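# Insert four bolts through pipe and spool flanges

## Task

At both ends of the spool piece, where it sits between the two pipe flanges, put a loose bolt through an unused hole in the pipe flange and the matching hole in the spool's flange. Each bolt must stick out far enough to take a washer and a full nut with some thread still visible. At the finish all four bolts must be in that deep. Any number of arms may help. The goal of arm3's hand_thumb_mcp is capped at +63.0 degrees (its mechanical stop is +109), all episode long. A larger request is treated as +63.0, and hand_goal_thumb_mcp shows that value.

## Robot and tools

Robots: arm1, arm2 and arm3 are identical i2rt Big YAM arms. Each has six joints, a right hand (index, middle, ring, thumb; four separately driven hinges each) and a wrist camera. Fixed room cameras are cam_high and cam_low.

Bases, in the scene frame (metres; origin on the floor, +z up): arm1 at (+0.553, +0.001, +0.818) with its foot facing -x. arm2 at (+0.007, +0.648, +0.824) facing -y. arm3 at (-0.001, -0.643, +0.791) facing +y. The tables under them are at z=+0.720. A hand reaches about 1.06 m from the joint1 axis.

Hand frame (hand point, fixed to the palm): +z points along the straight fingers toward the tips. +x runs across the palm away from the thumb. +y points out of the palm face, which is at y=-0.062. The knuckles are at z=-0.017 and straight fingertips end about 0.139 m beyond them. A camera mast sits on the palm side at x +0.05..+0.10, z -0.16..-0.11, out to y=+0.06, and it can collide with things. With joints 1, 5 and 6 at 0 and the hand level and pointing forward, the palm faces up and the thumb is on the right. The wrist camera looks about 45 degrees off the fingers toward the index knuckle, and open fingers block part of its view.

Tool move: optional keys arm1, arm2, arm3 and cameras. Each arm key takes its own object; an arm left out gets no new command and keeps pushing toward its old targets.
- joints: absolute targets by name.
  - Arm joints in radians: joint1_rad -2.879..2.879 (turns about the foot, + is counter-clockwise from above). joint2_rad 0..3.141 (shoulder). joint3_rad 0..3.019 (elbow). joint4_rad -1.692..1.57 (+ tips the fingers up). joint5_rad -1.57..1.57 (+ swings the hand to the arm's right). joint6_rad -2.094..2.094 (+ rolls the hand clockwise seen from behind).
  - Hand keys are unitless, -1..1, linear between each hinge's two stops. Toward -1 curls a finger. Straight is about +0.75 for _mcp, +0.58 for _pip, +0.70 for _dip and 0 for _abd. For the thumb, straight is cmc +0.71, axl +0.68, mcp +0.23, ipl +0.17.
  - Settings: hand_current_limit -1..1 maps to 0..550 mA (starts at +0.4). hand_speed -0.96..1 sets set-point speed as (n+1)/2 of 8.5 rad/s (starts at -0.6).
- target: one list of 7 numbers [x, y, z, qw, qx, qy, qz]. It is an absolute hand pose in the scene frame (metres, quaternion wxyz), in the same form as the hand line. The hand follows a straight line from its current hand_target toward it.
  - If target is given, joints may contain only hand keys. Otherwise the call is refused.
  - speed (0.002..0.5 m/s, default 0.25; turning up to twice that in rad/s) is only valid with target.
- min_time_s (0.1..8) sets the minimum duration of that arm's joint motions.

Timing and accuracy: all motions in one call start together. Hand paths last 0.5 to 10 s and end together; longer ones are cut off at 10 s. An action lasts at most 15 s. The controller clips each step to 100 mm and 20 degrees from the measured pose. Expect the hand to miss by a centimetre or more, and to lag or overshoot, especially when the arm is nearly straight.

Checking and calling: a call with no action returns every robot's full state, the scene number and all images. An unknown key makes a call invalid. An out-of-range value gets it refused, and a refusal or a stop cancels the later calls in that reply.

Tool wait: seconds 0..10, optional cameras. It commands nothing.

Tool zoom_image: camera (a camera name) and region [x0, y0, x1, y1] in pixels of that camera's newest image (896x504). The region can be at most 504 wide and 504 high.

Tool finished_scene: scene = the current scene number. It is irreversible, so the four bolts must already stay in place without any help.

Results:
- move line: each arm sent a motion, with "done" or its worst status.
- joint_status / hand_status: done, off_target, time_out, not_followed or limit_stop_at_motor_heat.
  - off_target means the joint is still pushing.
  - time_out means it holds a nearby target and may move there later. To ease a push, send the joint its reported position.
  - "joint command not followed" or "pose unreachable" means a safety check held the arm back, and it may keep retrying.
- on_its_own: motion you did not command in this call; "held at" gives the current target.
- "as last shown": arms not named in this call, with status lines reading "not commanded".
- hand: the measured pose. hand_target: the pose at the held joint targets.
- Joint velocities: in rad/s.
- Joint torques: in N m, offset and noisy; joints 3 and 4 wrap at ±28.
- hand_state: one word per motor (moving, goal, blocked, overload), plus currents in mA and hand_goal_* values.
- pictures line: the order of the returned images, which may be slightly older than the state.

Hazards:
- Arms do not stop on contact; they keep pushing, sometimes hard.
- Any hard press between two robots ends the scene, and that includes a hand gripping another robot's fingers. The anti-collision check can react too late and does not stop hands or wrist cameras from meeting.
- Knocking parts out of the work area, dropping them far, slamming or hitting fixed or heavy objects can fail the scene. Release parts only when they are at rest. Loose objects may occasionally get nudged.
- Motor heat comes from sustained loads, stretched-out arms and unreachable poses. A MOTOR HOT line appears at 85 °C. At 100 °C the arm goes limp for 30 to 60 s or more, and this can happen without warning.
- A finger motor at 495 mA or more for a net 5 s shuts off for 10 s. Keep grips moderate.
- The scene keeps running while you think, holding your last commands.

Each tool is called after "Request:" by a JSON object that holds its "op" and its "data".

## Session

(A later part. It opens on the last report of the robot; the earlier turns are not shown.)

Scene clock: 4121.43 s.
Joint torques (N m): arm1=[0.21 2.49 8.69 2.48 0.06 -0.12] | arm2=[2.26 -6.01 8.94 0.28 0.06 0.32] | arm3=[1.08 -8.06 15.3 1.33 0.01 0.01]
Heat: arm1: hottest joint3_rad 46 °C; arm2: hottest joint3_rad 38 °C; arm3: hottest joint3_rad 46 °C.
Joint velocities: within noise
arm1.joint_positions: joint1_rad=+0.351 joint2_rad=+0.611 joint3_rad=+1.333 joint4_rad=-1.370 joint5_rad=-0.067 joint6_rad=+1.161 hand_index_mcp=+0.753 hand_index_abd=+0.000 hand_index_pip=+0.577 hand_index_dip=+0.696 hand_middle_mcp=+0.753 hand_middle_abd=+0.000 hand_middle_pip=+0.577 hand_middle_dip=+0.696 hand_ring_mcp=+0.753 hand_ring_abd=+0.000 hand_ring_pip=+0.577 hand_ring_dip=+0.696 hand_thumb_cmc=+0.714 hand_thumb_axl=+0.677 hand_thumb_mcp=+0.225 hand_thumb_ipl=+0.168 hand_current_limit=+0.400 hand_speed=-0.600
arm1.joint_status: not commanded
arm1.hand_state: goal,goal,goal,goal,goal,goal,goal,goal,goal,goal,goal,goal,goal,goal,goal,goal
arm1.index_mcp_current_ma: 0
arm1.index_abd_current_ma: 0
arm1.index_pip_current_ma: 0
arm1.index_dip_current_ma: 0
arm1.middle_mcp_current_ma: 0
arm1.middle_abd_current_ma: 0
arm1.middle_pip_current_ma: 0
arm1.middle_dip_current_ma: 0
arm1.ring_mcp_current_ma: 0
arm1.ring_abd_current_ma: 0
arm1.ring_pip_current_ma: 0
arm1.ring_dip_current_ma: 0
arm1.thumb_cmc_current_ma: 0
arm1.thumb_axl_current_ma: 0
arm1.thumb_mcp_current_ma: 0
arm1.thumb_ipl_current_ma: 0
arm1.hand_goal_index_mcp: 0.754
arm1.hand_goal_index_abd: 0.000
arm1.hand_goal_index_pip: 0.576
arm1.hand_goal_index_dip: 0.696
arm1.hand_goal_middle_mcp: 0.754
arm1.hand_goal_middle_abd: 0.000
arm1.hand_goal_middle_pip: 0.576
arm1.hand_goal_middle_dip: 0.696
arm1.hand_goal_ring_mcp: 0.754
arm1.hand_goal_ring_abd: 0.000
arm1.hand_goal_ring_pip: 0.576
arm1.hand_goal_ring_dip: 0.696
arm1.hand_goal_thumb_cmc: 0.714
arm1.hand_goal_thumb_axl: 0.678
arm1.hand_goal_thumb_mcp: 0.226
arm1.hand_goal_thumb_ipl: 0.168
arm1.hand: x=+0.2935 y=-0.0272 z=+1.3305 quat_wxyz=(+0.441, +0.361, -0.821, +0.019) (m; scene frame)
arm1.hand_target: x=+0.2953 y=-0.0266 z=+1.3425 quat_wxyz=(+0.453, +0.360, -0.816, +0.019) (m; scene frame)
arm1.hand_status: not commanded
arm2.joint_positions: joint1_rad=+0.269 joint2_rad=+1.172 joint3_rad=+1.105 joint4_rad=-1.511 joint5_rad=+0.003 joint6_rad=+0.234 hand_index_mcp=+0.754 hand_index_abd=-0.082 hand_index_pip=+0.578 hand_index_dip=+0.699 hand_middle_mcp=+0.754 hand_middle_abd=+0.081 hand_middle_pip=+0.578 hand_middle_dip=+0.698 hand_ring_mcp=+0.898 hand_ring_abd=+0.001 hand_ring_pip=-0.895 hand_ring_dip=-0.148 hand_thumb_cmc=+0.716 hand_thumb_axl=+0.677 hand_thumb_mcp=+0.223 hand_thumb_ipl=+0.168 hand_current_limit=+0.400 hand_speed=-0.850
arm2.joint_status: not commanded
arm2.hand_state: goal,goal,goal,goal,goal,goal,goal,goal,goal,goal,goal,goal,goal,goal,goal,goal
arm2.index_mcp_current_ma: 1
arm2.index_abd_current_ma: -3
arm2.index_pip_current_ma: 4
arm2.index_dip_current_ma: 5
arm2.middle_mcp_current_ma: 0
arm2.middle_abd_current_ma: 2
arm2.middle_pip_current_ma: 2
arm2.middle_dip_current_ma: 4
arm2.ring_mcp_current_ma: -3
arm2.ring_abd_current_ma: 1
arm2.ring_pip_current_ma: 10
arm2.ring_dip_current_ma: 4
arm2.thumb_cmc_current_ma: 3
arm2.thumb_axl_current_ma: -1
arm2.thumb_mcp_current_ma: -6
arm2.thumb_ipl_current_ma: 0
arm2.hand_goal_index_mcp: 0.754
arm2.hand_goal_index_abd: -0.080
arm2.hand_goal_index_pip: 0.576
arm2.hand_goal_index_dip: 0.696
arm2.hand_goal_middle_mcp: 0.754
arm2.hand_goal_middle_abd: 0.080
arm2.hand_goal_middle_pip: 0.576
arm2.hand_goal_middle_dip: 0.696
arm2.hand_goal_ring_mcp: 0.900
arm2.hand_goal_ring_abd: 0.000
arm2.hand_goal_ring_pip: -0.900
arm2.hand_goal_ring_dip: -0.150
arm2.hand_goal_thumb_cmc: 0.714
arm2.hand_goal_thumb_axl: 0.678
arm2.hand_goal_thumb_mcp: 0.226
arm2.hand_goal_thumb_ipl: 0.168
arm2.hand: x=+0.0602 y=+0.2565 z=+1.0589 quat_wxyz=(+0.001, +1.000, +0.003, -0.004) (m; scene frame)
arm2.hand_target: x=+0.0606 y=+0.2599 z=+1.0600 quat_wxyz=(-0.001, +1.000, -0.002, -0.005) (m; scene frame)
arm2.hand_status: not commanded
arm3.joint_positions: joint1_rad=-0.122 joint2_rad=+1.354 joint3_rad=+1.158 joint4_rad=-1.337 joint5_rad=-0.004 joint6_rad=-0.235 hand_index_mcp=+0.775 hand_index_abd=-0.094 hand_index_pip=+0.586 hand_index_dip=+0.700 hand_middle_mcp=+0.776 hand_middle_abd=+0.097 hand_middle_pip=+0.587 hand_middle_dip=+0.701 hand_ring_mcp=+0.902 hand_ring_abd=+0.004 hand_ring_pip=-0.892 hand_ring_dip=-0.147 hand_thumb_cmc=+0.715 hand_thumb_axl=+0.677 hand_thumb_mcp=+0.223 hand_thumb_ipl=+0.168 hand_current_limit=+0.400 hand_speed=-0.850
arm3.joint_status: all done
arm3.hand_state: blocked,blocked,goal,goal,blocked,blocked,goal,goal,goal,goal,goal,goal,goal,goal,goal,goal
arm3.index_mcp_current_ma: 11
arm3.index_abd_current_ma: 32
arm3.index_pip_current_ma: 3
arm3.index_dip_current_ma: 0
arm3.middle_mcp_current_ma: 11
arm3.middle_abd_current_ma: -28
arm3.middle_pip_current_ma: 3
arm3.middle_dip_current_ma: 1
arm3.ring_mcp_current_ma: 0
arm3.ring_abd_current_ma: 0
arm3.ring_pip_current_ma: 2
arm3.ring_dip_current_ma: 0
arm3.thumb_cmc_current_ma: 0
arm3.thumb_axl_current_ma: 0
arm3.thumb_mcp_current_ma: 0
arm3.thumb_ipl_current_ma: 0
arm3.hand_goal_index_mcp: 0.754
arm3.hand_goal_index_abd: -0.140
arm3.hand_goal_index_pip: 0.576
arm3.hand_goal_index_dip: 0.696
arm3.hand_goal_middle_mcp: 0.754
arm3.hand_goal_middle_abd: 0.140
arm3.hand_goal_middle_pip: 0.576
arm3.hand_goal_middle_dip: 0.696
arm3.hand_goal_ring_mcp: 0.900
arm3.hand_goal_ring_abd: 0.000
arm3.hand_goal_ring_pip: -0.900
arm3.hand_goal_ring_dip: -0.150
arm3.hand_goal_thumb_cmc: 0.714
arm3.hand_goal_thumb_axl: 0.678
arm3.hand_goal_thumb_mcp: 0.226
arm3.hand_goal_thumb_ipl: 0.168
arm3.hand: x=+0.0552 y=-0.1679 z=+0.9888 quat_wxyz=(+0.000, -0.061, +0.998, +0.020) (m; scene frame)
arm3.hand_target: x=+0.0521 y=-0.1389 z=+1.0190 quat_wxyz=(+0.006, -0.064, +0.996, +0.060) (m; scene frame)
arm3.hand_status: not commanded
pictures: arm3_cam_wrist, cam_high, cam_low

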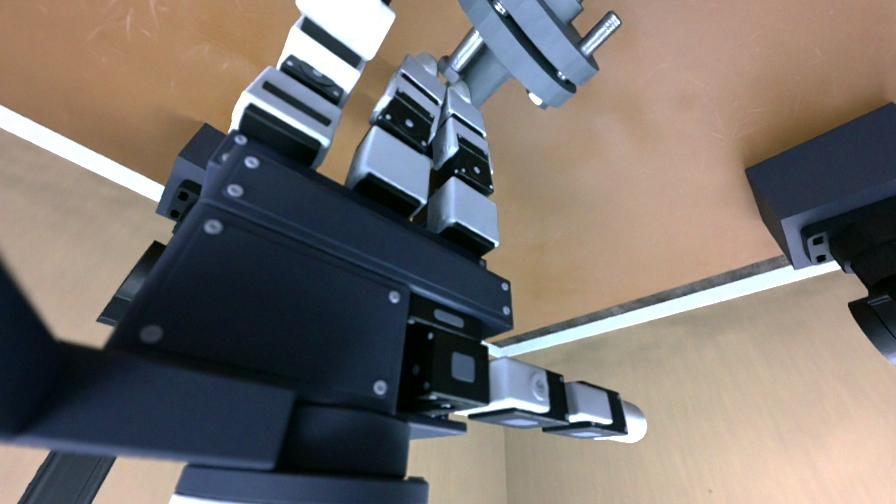

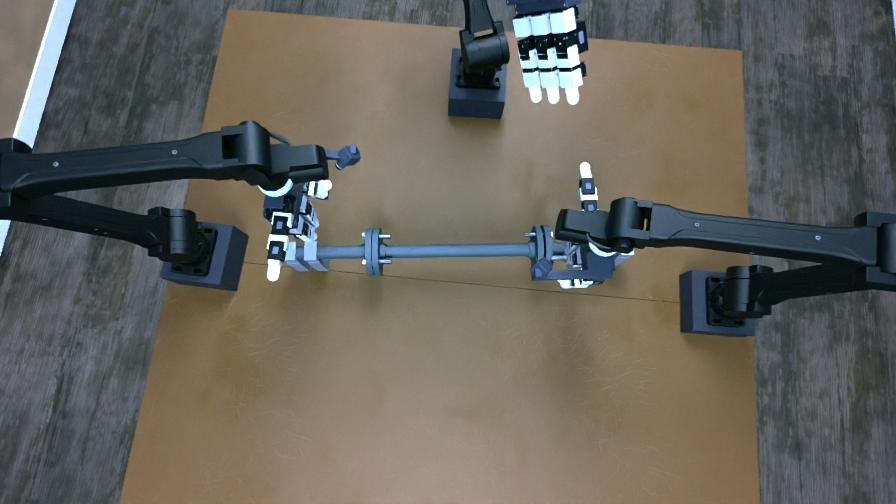

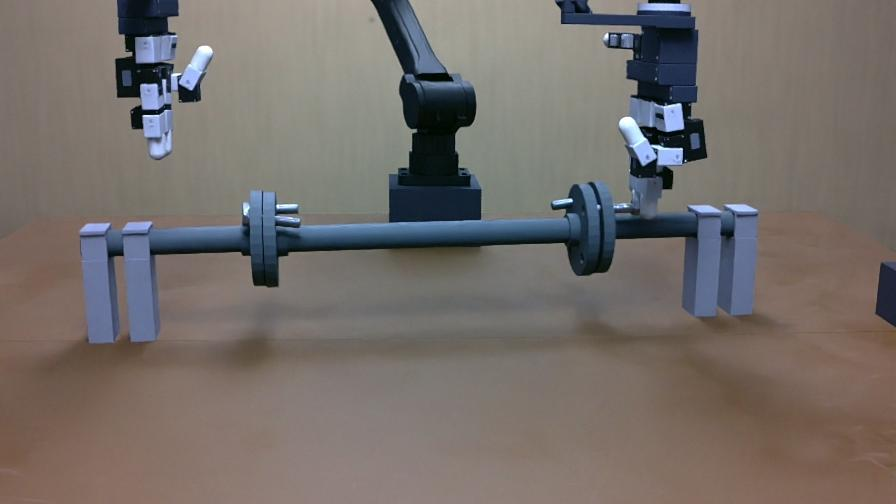

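Request:
{"op": "move", "data": {"arm3": {"joints": {"joint1_rad": -0.107, "joint2_rad": 1.376, "joint3_rad": 1.235, "joint4_rad": -1.311}, "min_time_s": 1.5}, "cameras": ["cam_low", "cam_high", "arm3_cam_wrist"]}}

Request:
{"op": "zoom_image", "data": {"camera": "cam_low", "region": [540, 170, 680, 240]}}

Request:
{"op": "zoom_image", "data": {"camera": "arm3_cam_wrist", "region": [400, 0, 550, 130]}}

Scene clock: 4155.73 s.
Joint torques (N m): arm1=[0.21 2.49 8.66 2.48 0.06 -0.12] | arm2=[2.26 -5.95 8.94 0.28 0.06 0.32] | arm3=[1.03 -8.12 15.3 1.42 0 0.01]
Heat: arm1: hottest joint3_rad 46 °C; arm2: hottest joint3_rad 38 °C; arm3: hottest joint3_rad 47 °C.
move: arm3 done
Joint velocities: within noise
arm1, arm2: as last shown
arm3.joint_positions: joint1_rad=-0.121 joint2_rad=+1.361 joint3_rad=+1.164 joint4_rad=-1.337 joint5_rad=-0.003 joint6_rad=-0.235 hand_index_mcp=+0.776 hand_index_abd=-0.094 hand_index_pip=+0.587 hand_index_dip=+0.700 hand_middle_mcp=+0.776 hand_middle_abd=+0.097 hand_middle_pip=+0.587 hand_middle_dip=+0.701 hand_ring_mcp=+0.902 hand_ring_abd=+0.004 hand_ring_pip=-0.892 hand_ring_dip=-0.147 hand_thumb_cmc=+0.715 hand_thumb_axl=+0.677 hand_thumb_mcp=+0.223 hand_thumb_ipl=+0.168 hand_current_limit=+0.400 hand_speed=-0.850
arm3.joint_status: all done
arm3.hand_state: blocked,blocked,goal,goal,blocked,blocked,goal,goal,goal,goal,goal,goal,goal,goal,goal,goal
arm3.index_mcp_current_ma: 12
arm3.index_abd_current_ma: 32
arm3.index_pip_current_ma: 3
arm3.index_dip_current_ma: 0
arm3.middle_mcp_current_ma: 12
arm3.middle_abd_current_ma: -28
arm3.middle_pip_current_ma: 3
arm3.middle_dip_current_ma: 1
arm3.ring_mcp_current_ma: 0
arm3.ring_abd_current_ma: 0
arm3.ring_pip_current_ma: 2
arm3.ring_dip_current_ma: 0
arm3.thumb_cmc_current_ma: 0
arm3.thumb_axl_current_ma: 0
arm3.thumb_mcp_current_ma: 0
arm3.thumb_ipl_current_ma: 0
arm3.hand_goal_index_mcp: 0.754
arm3.hand_goal_index_abd: -0.140
arm3.hand_goal_index_pip: 0.576
arm3.hand_goal_index_dip: 0.696
arm3.hand_goal_middle_mcp: 0.754
arm3.hand_goal_middle_abd: 0.140
arm3.hand_goal_middle_pip: 0.576
arm3.hand_goal_middle_dip: 0.696
arm3.hand_goal_ring_mcp: 0.900
arm3.hand_goal_ring_abd: 0.000
arm3.hand_goal_ring_pip: -0.900
arm3.hand_goal_ring_dip: -0.150
arm3.hand_goal_thumb_cmc: 0.714
arm3.hand_goal_thumb_axl: 0.678
arm3.hand_goal_thumb_mcp: 0.226
arm3.hand_goal_thumb_ipl: 0.168
arm3.hand: x=+0.0550 y=-0.1654 z=+0.9887 quat_wxyz=(+0.001, -0.062, +0.998, +0.020) (m; scene frame)
arm3.hand_target: x=+0.0520 y=-0.1359 z=+1.0188 quat_wxyz=(+0.006, -0.064, +0.996, +0.060) (m; scene frame)
arm3.hand_status: not commanded
pictures: arm3_cam_wrist, cam_high, cam_low

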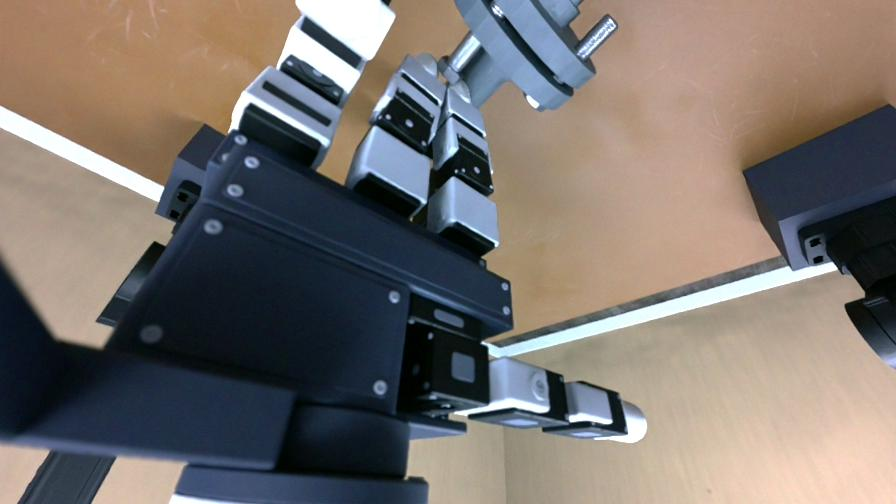

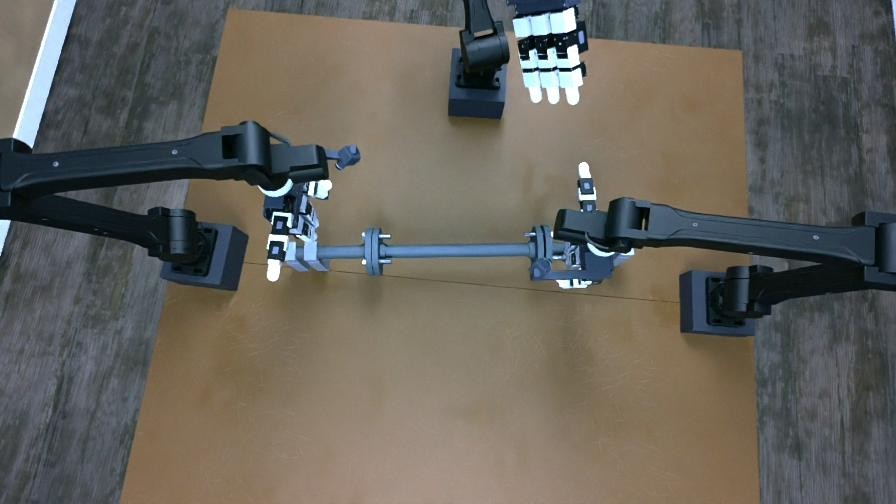

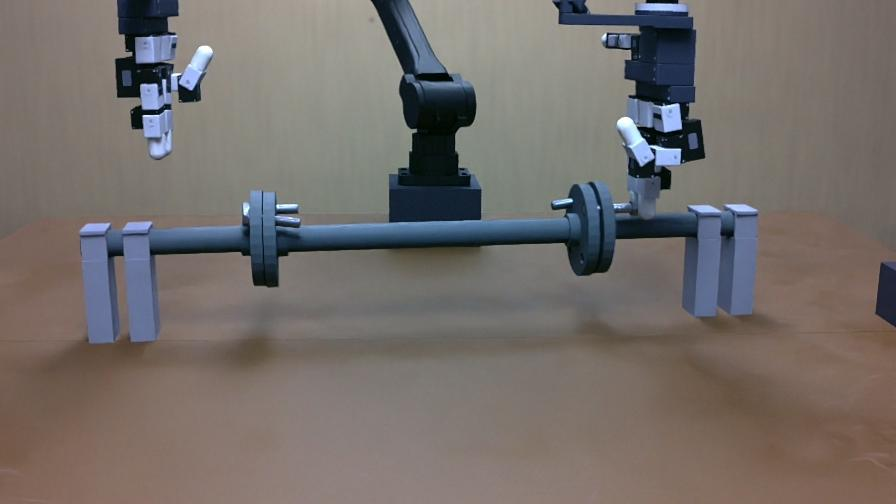

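Scaled by 3.600.

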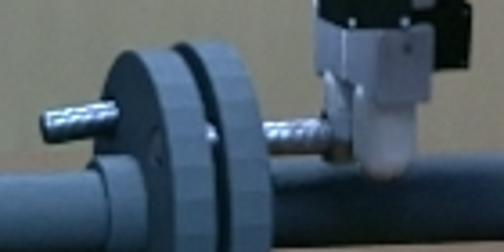

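Scaled by 3.360.

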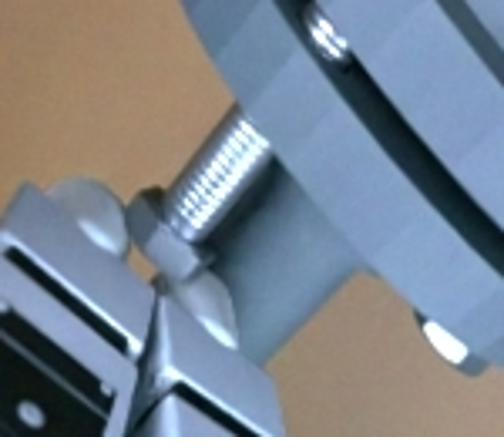

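Request:
{"op": "zoom_image", "data": {"camera": "cam_low", "region": [565, 190, 625, 230]}}

Request:
{"op": "zoom_image", "data": {"camera": "arm3_cam_wrist", "region": [460, 0, 520, 50]}}

Request:
{"op": "zoom_image", "data": {"camera": "cam_low", "region": [235, 185, 305, 230]}}

Scaled by 8.400.

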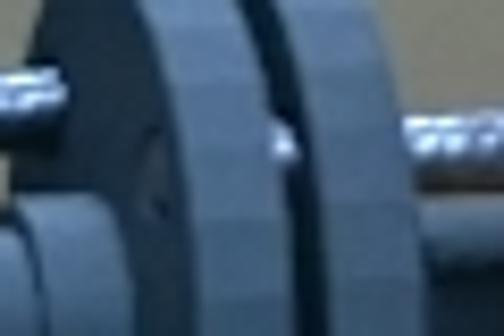

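Scaled by 8.400.

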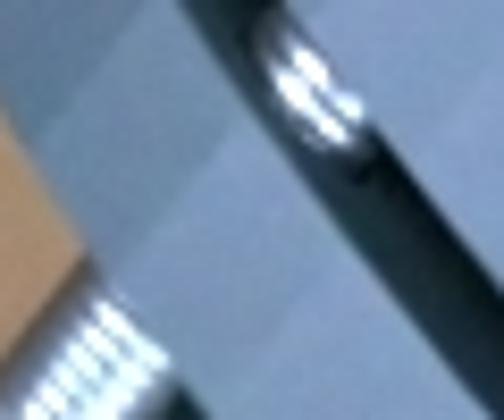

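Scaled by 7.200.

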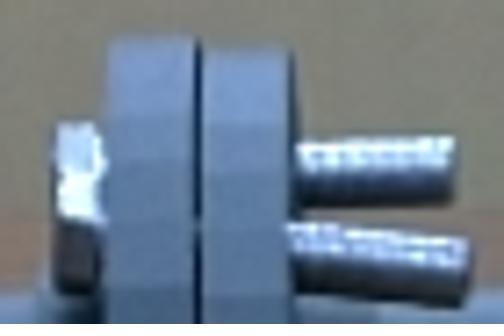

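Request:
{"op": "zoom_image", "data": {"camera": "cam_low", "region": [590, 160, 680, 230]}}

Request:
{"op": "move", "data": {"arm3": {"joints": {"joint1_rad": -0.105, "joint2_rad": 1.389, "joint3_rad": 1.245, "joint4_rad": -1.308}, "min_time_s": 1.5}, "cameras": ["cam_low", "cam_high", "arm3_cam_wrist"]}}

Request:
{"op": "zoom_image", "data": {"camera": "cam_low", "region": [590, 160, 680, 230]}}

Request:
{"op": "zoom_image", "data": {"camera": "cam_low", "region": [565, 190, 625, 230]}}

Request:
{"op": "zoom_image", "data": {"camera": "arm3_cam_wrist", "region": [400, 0, 550, 130]}}

Scaled by 5.600.

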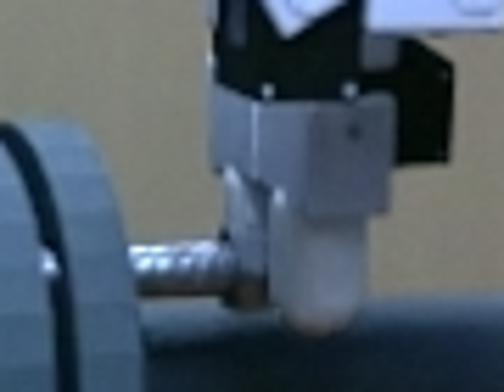

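Scene clock: 4204.13 s.
Joint torques (N m): arm1=[0.15 2.43 8.68 2.5 0.06 -0.12] | arm2=[2.26 -6.01 8.94 0.28 0.06 0.32] | arm3=[1.08 -8.23 15.17 1.52 0 0.01]
Heat: arm1: hottest joint3_rad 46 °C; arm2: hottest joint3_rad 38 °C; arm3: hottest joint3_rad 49 °C.
move: arm3 done
Joint velocities: within noise
arm1, arm2: as last shown
arm3.joint_positions: joint1_rad=-0.118 joint2_rad=+1.372 joint3_rad=+1.175 joint4_rad=-1.337 joint5_rad=-0.003 joint6_rad=-0.235 hand_index_mcp=+0.778 hand_index_abd=-0.094 hand_index_pip=+0.587 hand_index_dip=+0.700 hand_middle_mcp=+0.778 hand_middle_abd=+0.097 hand_middle_pip=+0.588 hand_middle_dip=+0.701 hand_ring_mcp=+0.902 hand_ring_abd=+0.004 hand_ring_pip=-0.892 hand_ring_dip=-0.147 hand_thumb_cmc=+0.715 hand_thumb_axl=+0.677 hand_thumb_mcp=+0.223 hand_thumb_ipl=+0.168 hand_current_limit=+0.400 hand_speed=-0.850
arm3.joint_status: all done
arm3.hand_state: blocked,blocked,goal,goal,blocked,blocked,goal,goal,goal,goal,goal,goal,goal,goal,goal,goal
arm3.index_mcp_current_ma: 13
arm3.index_abd_current_ma: 32
arm3.index_pip_current_ma: 3
arm3.index_dip_current_ma: 1
arm3.middle_mcp_current_ma: 14
arm3.middle_abd_current_ma: -28
arm3.middle_pip_current_ma: 3
arm3.middle_dip_current_ma: 1
arm3.ring_mcp_current_ma: 0
arm3.ring_abd_current_ma: 0
arm3.ring_pip_current_ma: 2
arm3.ring_dip_current_ma: 0
arm3.thumb_cmc_current_ma: 0
arm3.thumb_axl_current_ma: 0
arm3.thumb_mcp_current_ma: 0
arm3.thumb_ipl_current_ma: 0
arm3.hand_goal_index_mcp: 0.754
arm3.hand_goal_index_abd: -0.140
arm3.hand_goal_index_pip: 0.576
arm3.hand_goal_index_dip: 0.696
arm3.hand_goal_middle_mcp: 0.754
arm3.hand_goal_middle_abd: 0.140
arm3.hand_goal_middle_pip: 0.576
arm3.hand_goal_middle_dip: 0.696
arm3.hand_goal_ring_mcp: 0.900
arm3.hand_goal_ring_abd: 0.000
arm3.hand_goal_ring_pip: -0.900
arm3.hand_goal_ring_dip: -0.150
arm3.hand_goal_thumb_cmc: 0.714
arm3.hand_goal_thumb_axl: 0.678
arm3.hand_goal_thumb_mcp: 0.226
arm3.hand_goal_thumb_ipl: 0.168
arm3.hand: x=+0.0544 y=-0.1610 z=+0.9887 quat_wxyz=(+0.000, -0.063, +0.998, +0.019) (m; scene frame)
arm3.hand_target: x=+0.0514 y=-0.1310 z=+1.0175 quat_wxyz=(+0.006, -0.065, +0.996, +0.060) (m; scene frame)
arm3.hand_status: not commanded
pictures: arm3_cam_wrist, cam_high, cam_low

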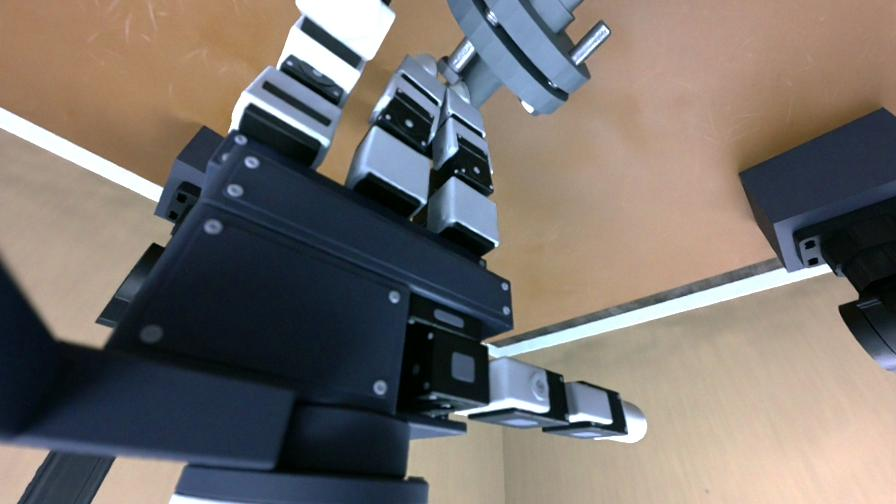

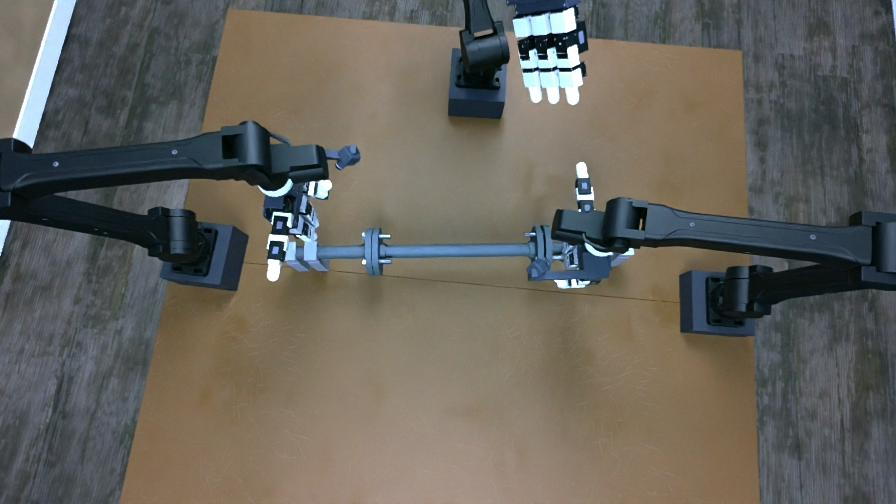

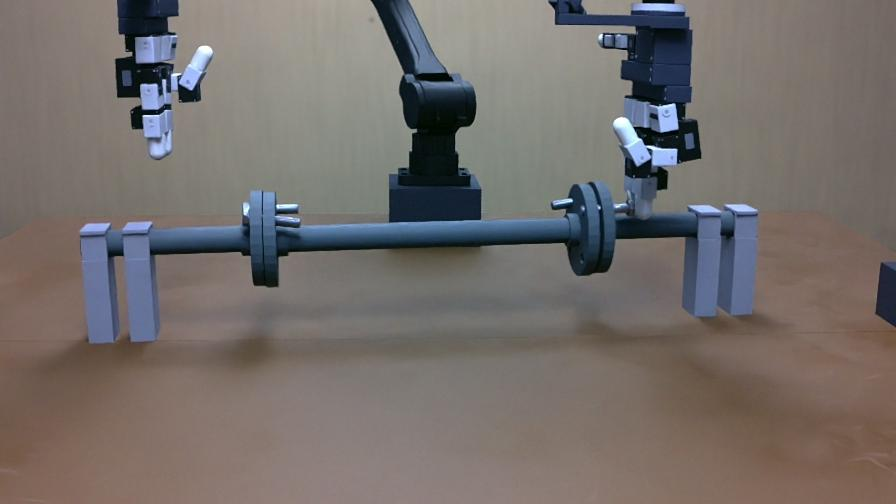

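Scaled by 5.600.

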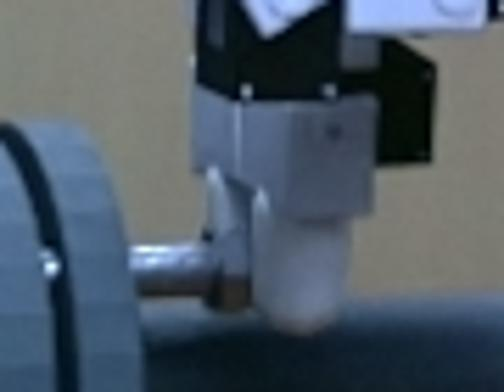

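Scaled by 8.400.

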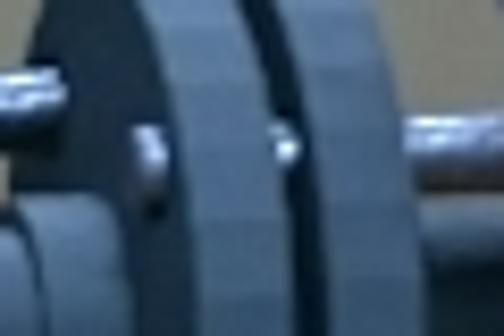

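Scaled by 3.360.

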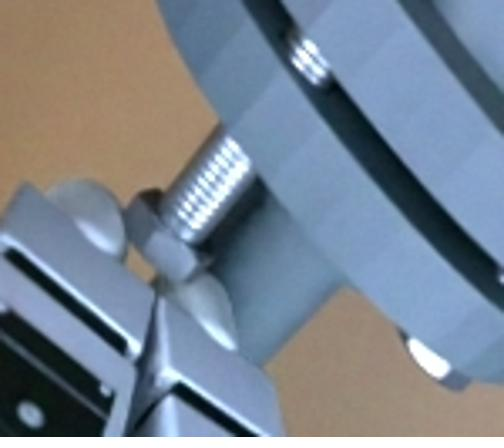

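Request:
{"op": "move", "data": {"arm3": {"joints": {"joint1_rad": -0.101, "joint2_rad": 1.410, "joint3_rad": 1.261, "joint4_rad": -1.303}, "min_time_s": 2}, "cameras": ["cam_low", "arm3_cam_wrist"]}}

Request:
{"op": "zoom_image", "data": {"camera": "cam_low", "region": [540, 170, 680, 240]}}

Request:
{"op": "zoom_image", "data": {"camera": "arm3_cam_wrist", "region": [400, 0, 550, 130]}}

Scene clock: 4213.50 s.
Joint torques (N m): arm1=[0.15 2.49 8.66 2.48 0.06 -0.13] | arm2=[2.26 -6.01 8.94 0.28 0.06 0.32] | arm3=[1.03 -8.35 15.05 1.73 0 0.01]
Heat: arm1: hottest joint3_rad 46 °C; arm2: hottest joint3_rad 38 °C; arm3: hottest joint3_rad 49 °C.
move: arm3 done
Joint velocities: within noise
arm1, arm2: as last shown
arm3.joint_positions: joint1_rad=-0.115 joint2_rad=+1.392 joint3_rad=+1.193 joint4_rad=-1.337 joint5_rad=-0.003 joint6_rad=-0.234 hand_index_mcp=+0.779 hand_index_abd=-0.094 hand_index_pip=+0.588 hand_index_dip=+0.701 hand_middle_mcp=+0.780 hand_middle_abd=+0.097 hand_middle_pip=+0.588 hand_middle_dip=+0.702 hand_ring_mcp=+0.902 hand_ring_abd=+0.004 hand_ring_pip=-0.892 hand_ring_dip=-0.147 hand_thumb_cmc=+0.715 hand_thumb_axl=+0.677 hand_thumb_mcp=+0.223 hand_thumb_ipl=+0.168 hand_current_limit=+0.400 hand_speed=-0.850
arm3.joint_status: all done
arm3.hand_state: blocked,blocked,goal,goal,blocked,blocked,goal,goal,goal,goal,goal,goal,goal,goal,goal,goal
arm3.index_mcp_current_ma: 15
arm3.index_abd_current_ma: 32
arm3.index_pip_current_ma: 4
arm3.index_dip_current_ma: 1
arm3.middle_mcp_current_ma: 16
arm3.middle_abd_current_ma: -28
arm3.middle_pip_current_ma: 4
arm3.middle_dip_current_ma: 1
arm3.ring_mcp_current_ma: 0
arm3.ring_abd_current_ma: 0
arm3.ring_pip_current_ma: 2
arm3.ring_dip_current_ma: 0
arm3.thumb_cmc_current_ma: 0
arm3.thumb_axl_current_ma: 0
arm3.thumb_mcp_current_ma: 0
arm3.thumb_ipl_current_ma: 0
arm3.hand_goal_index_mcp: 0.754
arm3.hand_goal_index_abd: -0.140
arm3.hand_goal_index_pip: 0.576
arm3.hand_goal_index_dip: 0.696
arm3.hand_goal_middle_mcp: 0.754
arm3.hand_goal_middle_abd: 0.140
arm3.hand_goal_middle_pip: 0.576
arm3.hand_goal_middle_dip: 0.696
arm3.hand_goal_ring_mcp: 0.900
arm3.hand_goal_ring_abd: 0.000
arm3.hand_goal_ring_pip: -0.900
arm3.hand_goal_ring_dip: -0.150
arm3.hand_goal_thumb_cmc: 0.714
arm3.hand_goal_thumb_axl: 0.678
arm3.hand_goal_thumb_mcp: 0.226
arm3.hand_goal_thumb_ipl: 0.168
arm3.hand: x=+0.0533 y=-0.1540 z=+0.9875 quat_wxyz=(+0.000, -0.065, +0.998, +0.018) (m; scene frame)
arm3.hand_target: x=+0.0501 y=-0.1230 z=+1.0154 quat_wxyz=(+0.006, -0.067, +0.996, +0.060) (m; scene frame)
arm3.hand_status: not commanded
pictures: arm3_cam_wrist, cam_low

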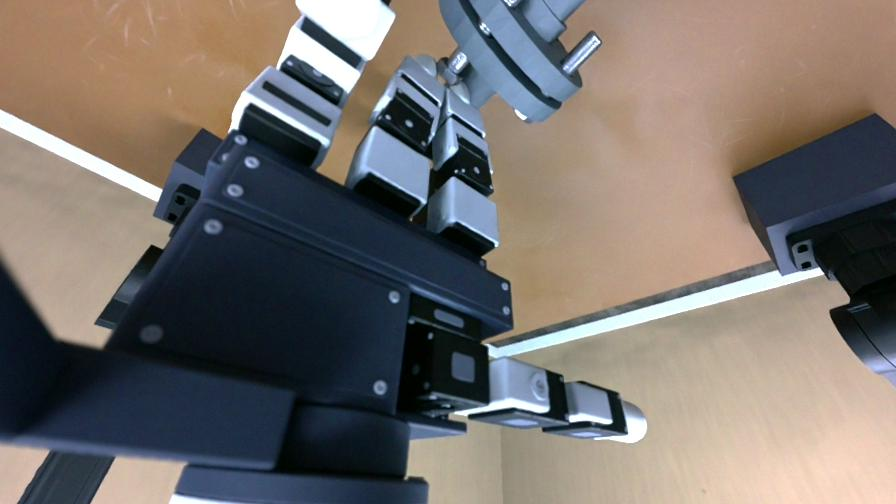

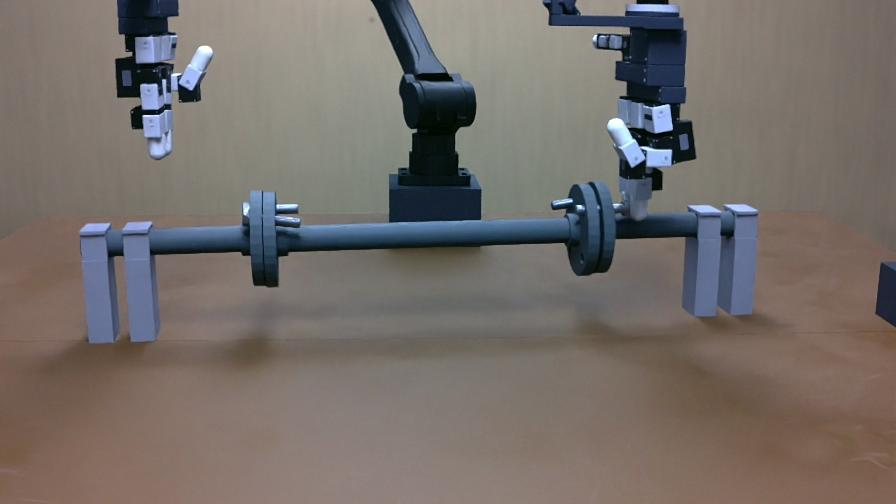

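Scaled by 3.600.

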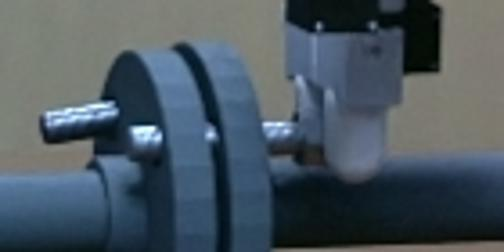

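Scaled by 3.360.

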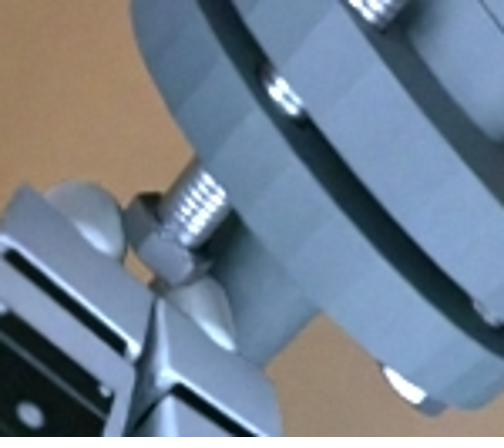

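Request:
{"op": "move", "data": {"arm3": {"joints": {"joint1_rad": -0.0975, "joint2_rad": 1.428, "joint3_rad": 1.278, "joint4_rad": -1.301}, "min_time_s": 2}, "cameras": ["cam_low", "arm3_cam_wrist"]}}

Request:
{"op": "zoom_image", "data": {"camera": "cam_low", "region": [540, 170, 680, 240]}}

Request:
{"op": "zoom_image", "data": {"camera": "arm3_cam_wrist", "region": [400, 0, 550, 130]}}

Scene clock: 4224.47 s.
Joint torques (N m): arm1=[0.21 2.43 8.68 2.48 0.06 -0.12] | arm2=[2.26 -6.01 8.94 0.28 0.06 0.32] | arm3=[1.08 -8.64 15.08 1.8 0 0.01]
Heat: arm1: hottest joint3_rad 46 °C; arm2: hottest joint3_rad 38 °C; arm3: hottest joint3_rad 50 °C.
move: arm3 done
Joint velocities: within noise
arm1, arm2: as last shown
arm3.joint_positions: joint1_rad=-0.112 joint2_rad=+1.410 joint3_rad=+1.209 joint4_rad=-1.337 joint5_rad=-0.003 joint6_rad=-0.234 hand_index_mcp=+0.779 hand_index_abd=-0.094 hand_index_pip=+0.588 hand_index_dip=+0.701 hand_middle_mcp=+0.780 hand_middle_abd=+0.097 hand_middle_pip=+0.589 hand_middle_dip=+0.702 hand_ring_mcp=+0.902 hand_ring_abd=+0.004 hand_ring_pip=-0.892 hand_ring_dip=-0.147 hand_thumb_cmc=+0.715 hand_thumb_axl=+0.677 hand_thumb_mcp=+0.223 hand_thumb_ipl=+0.168 hand_current_limit=+0.400 hand_speed=-0.850
arm3.joint_status: all done
arm3.hand_state: blocked,blocked,goal,goal,blocked,blocked,goal,goal,goal,goal,goal,goal,goal,goal,goal,goal
arm3.index_mcp_current_ma: 15
arm3.index_abd_current_ma: 32
arm3.index_pip_current_ma: 4
arm3.index_dip_current_ma: 1
arm3.middle_mcp_current_ma: 16
arm3.middle_abd_current_ma: -28
arm3.middle_pip_current_ma: 4
arm3.middle_dip_current_ma: 1
arm3.ring_mcp_current_ma: 0
arm3.ring_abd_current_ma: 0
arm3.ring_pip_current_ma: 2
arm3.ring_dip_current_ma: 0
arm3.thumb_cmc_current_ma: 0
arm3.thumb_axl_current_ma: 0
arm3.thumb_mcp_current_ma: 0
arm3.thumb_ipl_current_ma: 0
arm3.hand_goal_index_mcp: 0.754
arm3.hand_goal_index_abd: -0.140
arm3.hand_goal_index_pip: 0.576
arm3.hand_goal_index_dip: 0.696
arm3.hand_goal_middle_mcp: 0.754
arm3.hand_goal_middle_abd: 0.140
arm3.hand_goal_middle_pip: 0.576
arm3.hand_goal_middle_dip: 0.696
arm3.hand_goal_ring_mcp: 0.900
arm3.hand_goal_ring_abd: 0.000
arm3.hand_goal_ring_pip: -0.900
arm3.hand_goal_ring_dip: -0.150
arm3.hand_goal_thumb_cmc: 0.714
arm3.hand_goal_thumb_axl: 0.678
arm3.hand_goal_thumb_mcp: 0.226
arm3.hand_goal_thumb_ipl: 0.168
arm3.hand: x=+0.0525 y=-0.1474 z=+0.9869 quat_wxyz=(+0.000, -0.066, +0.998, +0.018) (m; scene frame)
arm3.hand_target: x=+0.0490 y=-0.1157 z=+1.0153 quat_wxyz=(+0.006, -0.069, +0.996, +0.061) (m; scene frame)
arm3.hand_status: not commanded
pictures: arm3_cam_wrist, cam_low

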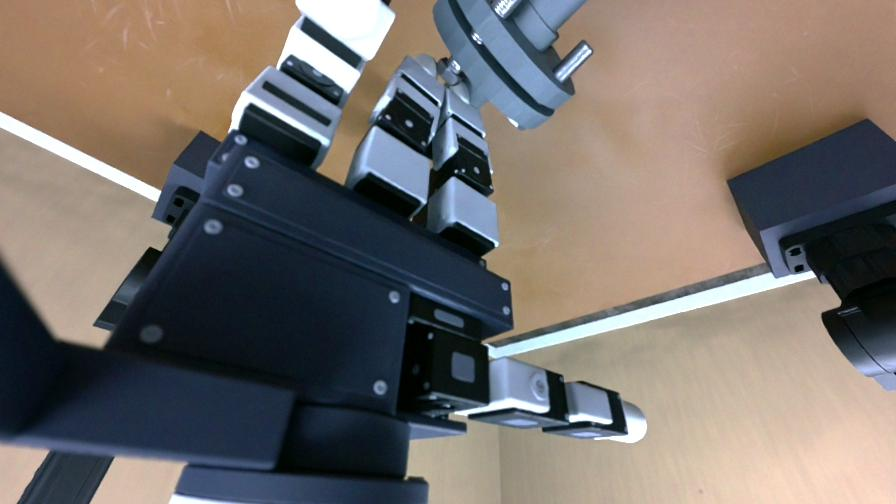

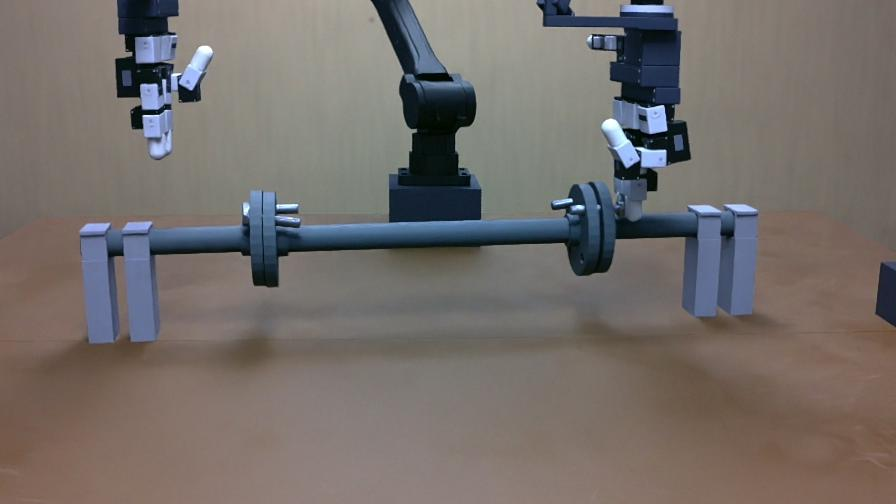

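Scaled by 3.600.

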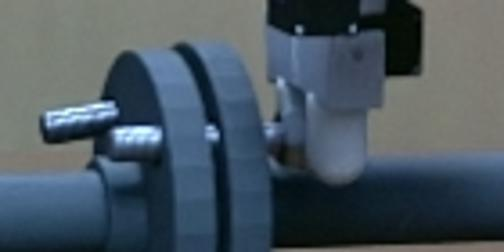

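Scaled by 3.360.

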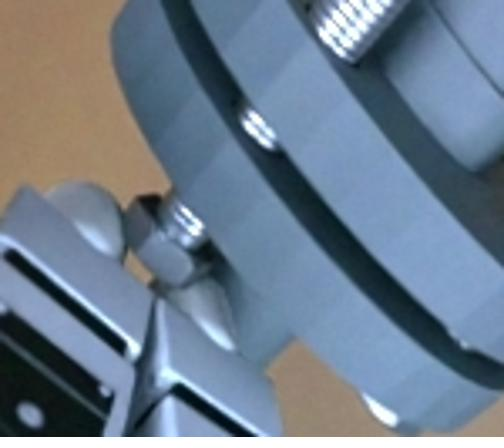

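Request:
{"op": "move", "data": {"arm3": {"joints": {"joint1_rad": -0.0948, "joint2_rad": 1.441, "joint3_rad": 1.290, "joint4_rad": -1.299}, "min_time_s": 2}, "cameras": ["cam_low", "arm3_cam_wrist"]}}

Request:
{"op": "zoom_image", "data": {"camera": "cam_low", "region": [540, 170, 680, 240]}}

Request:
{"op": "zoom_image", "data": {"camera": "arm3_cam_wrist", "region": [400, 0, 550, 130]}}

Scene clock: 4237.63 s.
Joint torques (N m): arm1=[0.15 2.49 8.68 2.48 0.07 -0.12] | arm2=[2.26 -6.01 8.94 0.27 0.06 0.32] | arm3=[1.08 -8.76 15.08 1.89 -0.01 0.01]
Heat: arm1: hottest joint3_rad 46 °C; arm2: hottest joint3_rad 38 °C; arm3: hottest joint3_rad 50 °C.
move: arm3 done
Joint velocities: within noise
arm1, arm2: as last shown
arm3.joint_positions: joint1_rad=-0.109 joint2_rad=+1.423 joint3_rad=+1.221 joint4_rad=-1.337 joint5_rad=-0.003 joint6_rad=-0.234 hand_index_mcp=+0.779 hand_index_abd=-0.094 hand_index_pip=+0.588 hand_index_dip=+0.701 hand_middle_mcp=+0.780 hand_middle_abd=+0.097 hand_middle_pip=+0.589 hand_middle_dip=+0.702 hand_ring_mcp=+0.902 hand_ring_abd=+0.004 hand_ring_pip=-0.892 hand_ring_dip=-0.147 hand_thumb_cmc=+0.715 hand_thumb_axl=+0.677 hand_thumb_mcp=+0.223 hand_thumb_ipl=+0.168 hand_current_limit=+0.400 hand_speed=-0.850
arm3.joint_status: all done
arm3.hand_state: blocked,blocked,goal,goal,blocked,blocked,goal,goal,goal,goal,goal,goal,goal,goal,goal,goal
arm3.index_mcp_current_ma: 15
arm3.index_abd_current_ma: 32
arm3.index_pip_current_ma: 4
arm3.index_dip_current_ma: 1
arm3.middle_mcp_current_ma: 16
arm3.middle_abd_current_ma: -28
arm3.middle_pip_current_ma: 4
arm3.middle_dip_current_ma: 1
arm3.ring_mcp_current_ma: 0
arm3.ring_abd_current_ma: 0
arm3.ring_pip_current_ma: 2
arm3.ring_dip_current_ma: 0
arm3.thumb_cmc_current_ma: 0
arm3.thumb_axl_current_ma: 0
arm3.thumb_mcp_current_ma: 0
arm3.thumb_ipl_current_ma: 0
arm3.hand_goal_index_mcp: 0.754
arm3.hand_goal_index_abd: -0.140
arm3.hand_goal_index_pip: 0.576
arm3.hand_goal_index_dip: 0.696
arm3.hand_goal_middle_mcp: 0.754
arm3.hand_goal_middle_abd: 0.140
arm3.hand_goal_middle_pip: 0.576
arm3.hand_goal_middle_dip: 0.696
arm3.hand_goal_ring_mcp: 0.900
arm3.hand_goal_ring_abd: 0.000
arm3.hand_goal_ring_pip: -0.900
arm3.hand_goal_ring_dip: -0.150
arm3.hand_goal_thumb_cmc: 0.714
arm3.hand_goal_thumb_axl: 0.678
arm3.hand_goal_thumb_mcp: 0.226
arm3.hand_goal_thumb_ipl: 0.168
arm3.hand: x=+0.0518 y=-0.1426 z=+0.9861 quat_wxyz=(+0.000, -0.067, +0.998, +0.017) (m; scene frame)
arm3.hand_target: x=+0.0479 y=-0.1104 z=+1.0147 quat_wxyz=(+0.006, -0.070, +0.996, +0.061) (m; scene frame)
arm3.hand_status: not commanded
pictures: arm3_cam_wrist, cam_low

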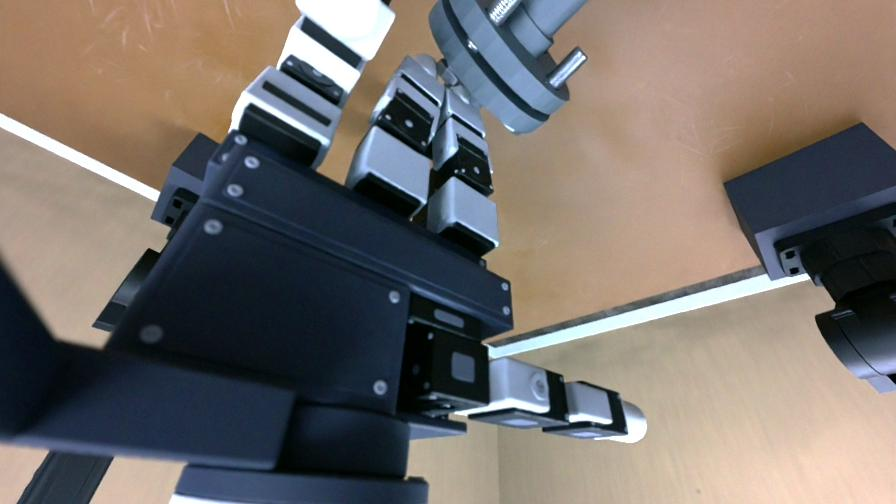

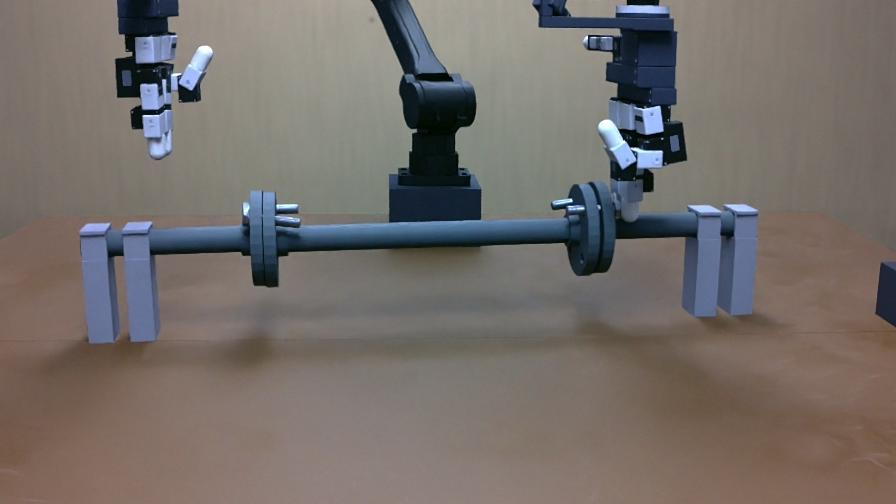

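Scaled by 3.600.

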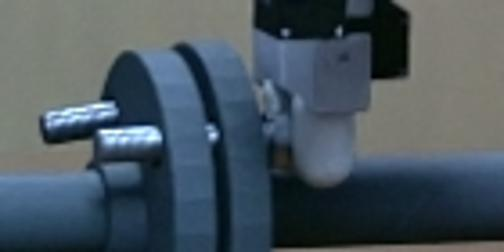

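Scaled by 3.360.

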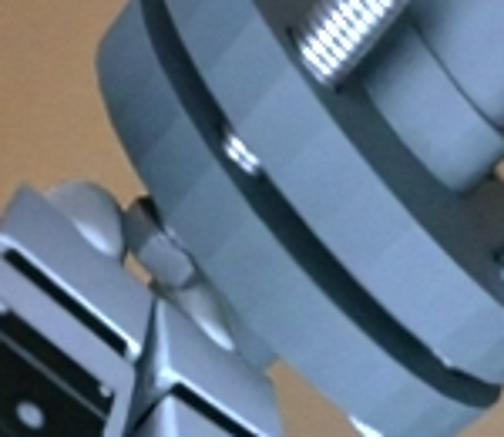

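Request:
{"op": "move", "data": {"arm3": {"joints": {"joint1_rad": -0.0933, "joint2_rad": 1.449, "joint3_rad": 1.297, "joint4_rad": -1.297}, "min_time_s": 1.5}, "cameras": ["cam_low", "arm3_cam_wrist"]}}

Request:
{"op": "zoom_image", "data": {"camera": "cam_low", "region": [540, 170, 680, 240]}}

Request:
{"op": "zoom_image", "data": {"camera": "arm3_cam_wrist", "region": [400, 0, 550, 130]}}

Scene clock: 4246.60 s.
Joint torques (N m): arm1=[0.15 2.49 8.69 2.47 0.06 -0.12] | arm2=[2.26 -6.01 8.94 0.27 0.06 0.32] | arm3=[1.08 -8.76 15.21 1.95 -0.03 -0.01]
Heat: arm1: hottest joint3_rad 46 °C; arm2: hottest joint3_rad 38 °C; arm3: hottest joint3_rad 50 °C.
move: arm3 done
Joint velocities: within noise
arm1, arm2: as last shown
arm3.joint_positions: joint1_rad=-0.107 joint2_rad=+1.430 joint3_rad=+1.227 joint4_rad=-1.337 joint5_rad=-0.003 joint6_rad=-0.232 hand_index_mcp=+0.783 hand_index_abd=-0.094 hand_index_pip=+0.591 hand_index_dip=+0.703 hand_middle_mcp=+0.784 hand_middle_abd=+0.097 hand_middle_pip=+0.590 hand_middle_dip=+0.702 hand_ring_mcp=+0.902 hand_ring_abd=+0.004 hand_ring_pip=-0.892 hand_ring_dip=-0.147 hand_thumb_cmc=+0.715 hand_thumb_axl=+0.677 hand_thumb_mcp=+0.223 hand_thumb_ipl=+0.168 hand_current_limit=+0.400 hand_speed=-0.850
arm3.joint_status: all done
arm3.hand_state: blocked,blocked,goal,goal,blocked,blocked,goal,goal,goal,goal,goal,goal,goal,goal,goal,goal
arm3.index_mcp_current_ma: 20
arm3.index_abd_current_ma: 32
arm3.index_pip_current_ma: 5
arm3.index_dip_current_ma: 1
arm3.middle_mcp_current_ma: 21
arm3.middle_abd_current_ma: -28
arm3.middle_pip_current_ma: 5
arm3.middle_dip_current_ma: 1
arm3.ring_mcp_current_ma: 0
arm3.ring_abd_current_ma: 0
arm3.ring_pip_current_ma: 2
arm3.ring_dip_current_ma: 0
arm3.thumb_cmc_current_ma: 0
arm3.thumb_axl_current_ma: 0
arm3.thumb_mcp_current_ma: 0
arm3.thumb_ipl_current_ma: 0
arm3.hand_goal_index_mcp: 0.754
arm3.hand_goal_index_abd: -0.140
arm3.hand_goal_index_pip: 0.576
arm3.hand_goal_index_dip: 0.696
arm3.hand_goal_middle_mcp: 0.754
arm3.hand_goal_middle_abd: 0.140
arm3.hand_goal_middle_pip: 0.576
arm3.hand_goal_middle_dip: 0.696
arm3.hand_goal_ring_mcp: 0.900
arm3.hand_goal_ring_abd: 0.000
arm3.hand_goal_ring_pip: -0.900
arm3.hand_goal_ring_dip: -0.150
arm3.hand_goal_thumb_cmc: 0.714
arm3.hand_goal_thumb_axl: 0.678
arm3.hand_goal_thumb_mcp: 0.226
arm3.hand_goal_thumb_ipl: 0.168
arm3.hand: x=+0.0514 y=-0.1402 z=+0.9857 quat_wxyz=(+0.000, -0.067, +0.998, +0.017) (m; scene frame)
arm3.hand_target: x=+0.0473 y=-0.1070 z=+1.0146 quat_wxyz=(+0.006, -0.071, +0.996, +0.062) (m; scene frame)
arm3.hand_status: not commanded
pictures: arm3_cam_wrist, cam_low

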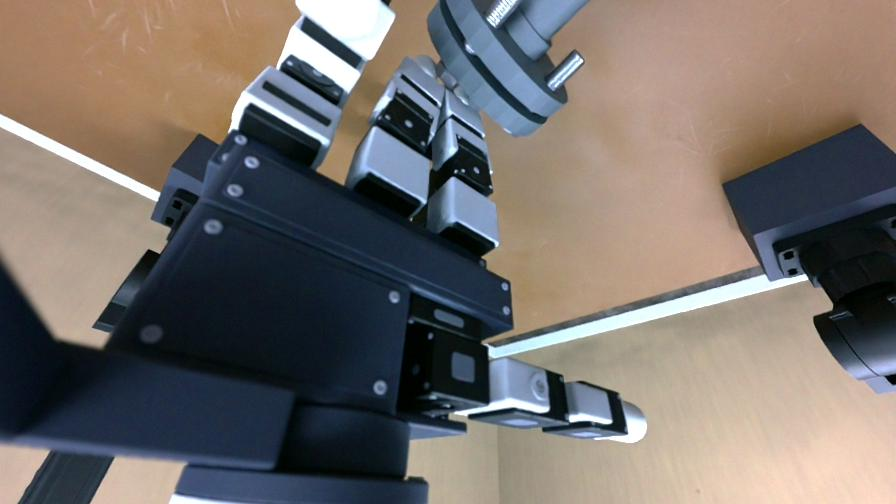

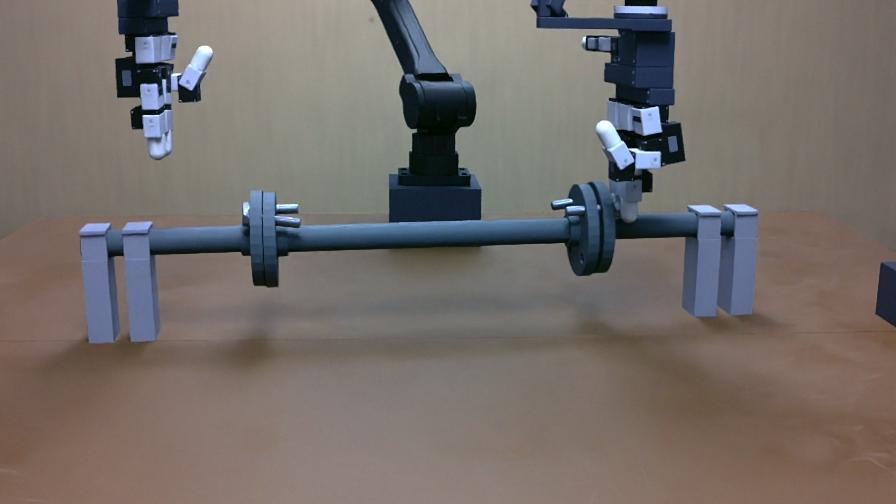

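Scaled by 3.600.

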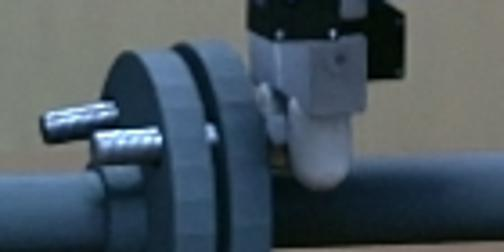

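Scaled by 3.360.

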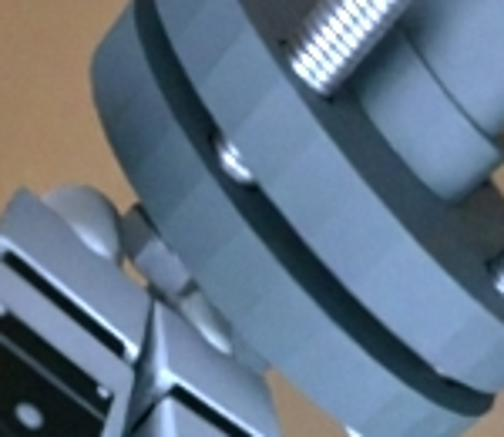

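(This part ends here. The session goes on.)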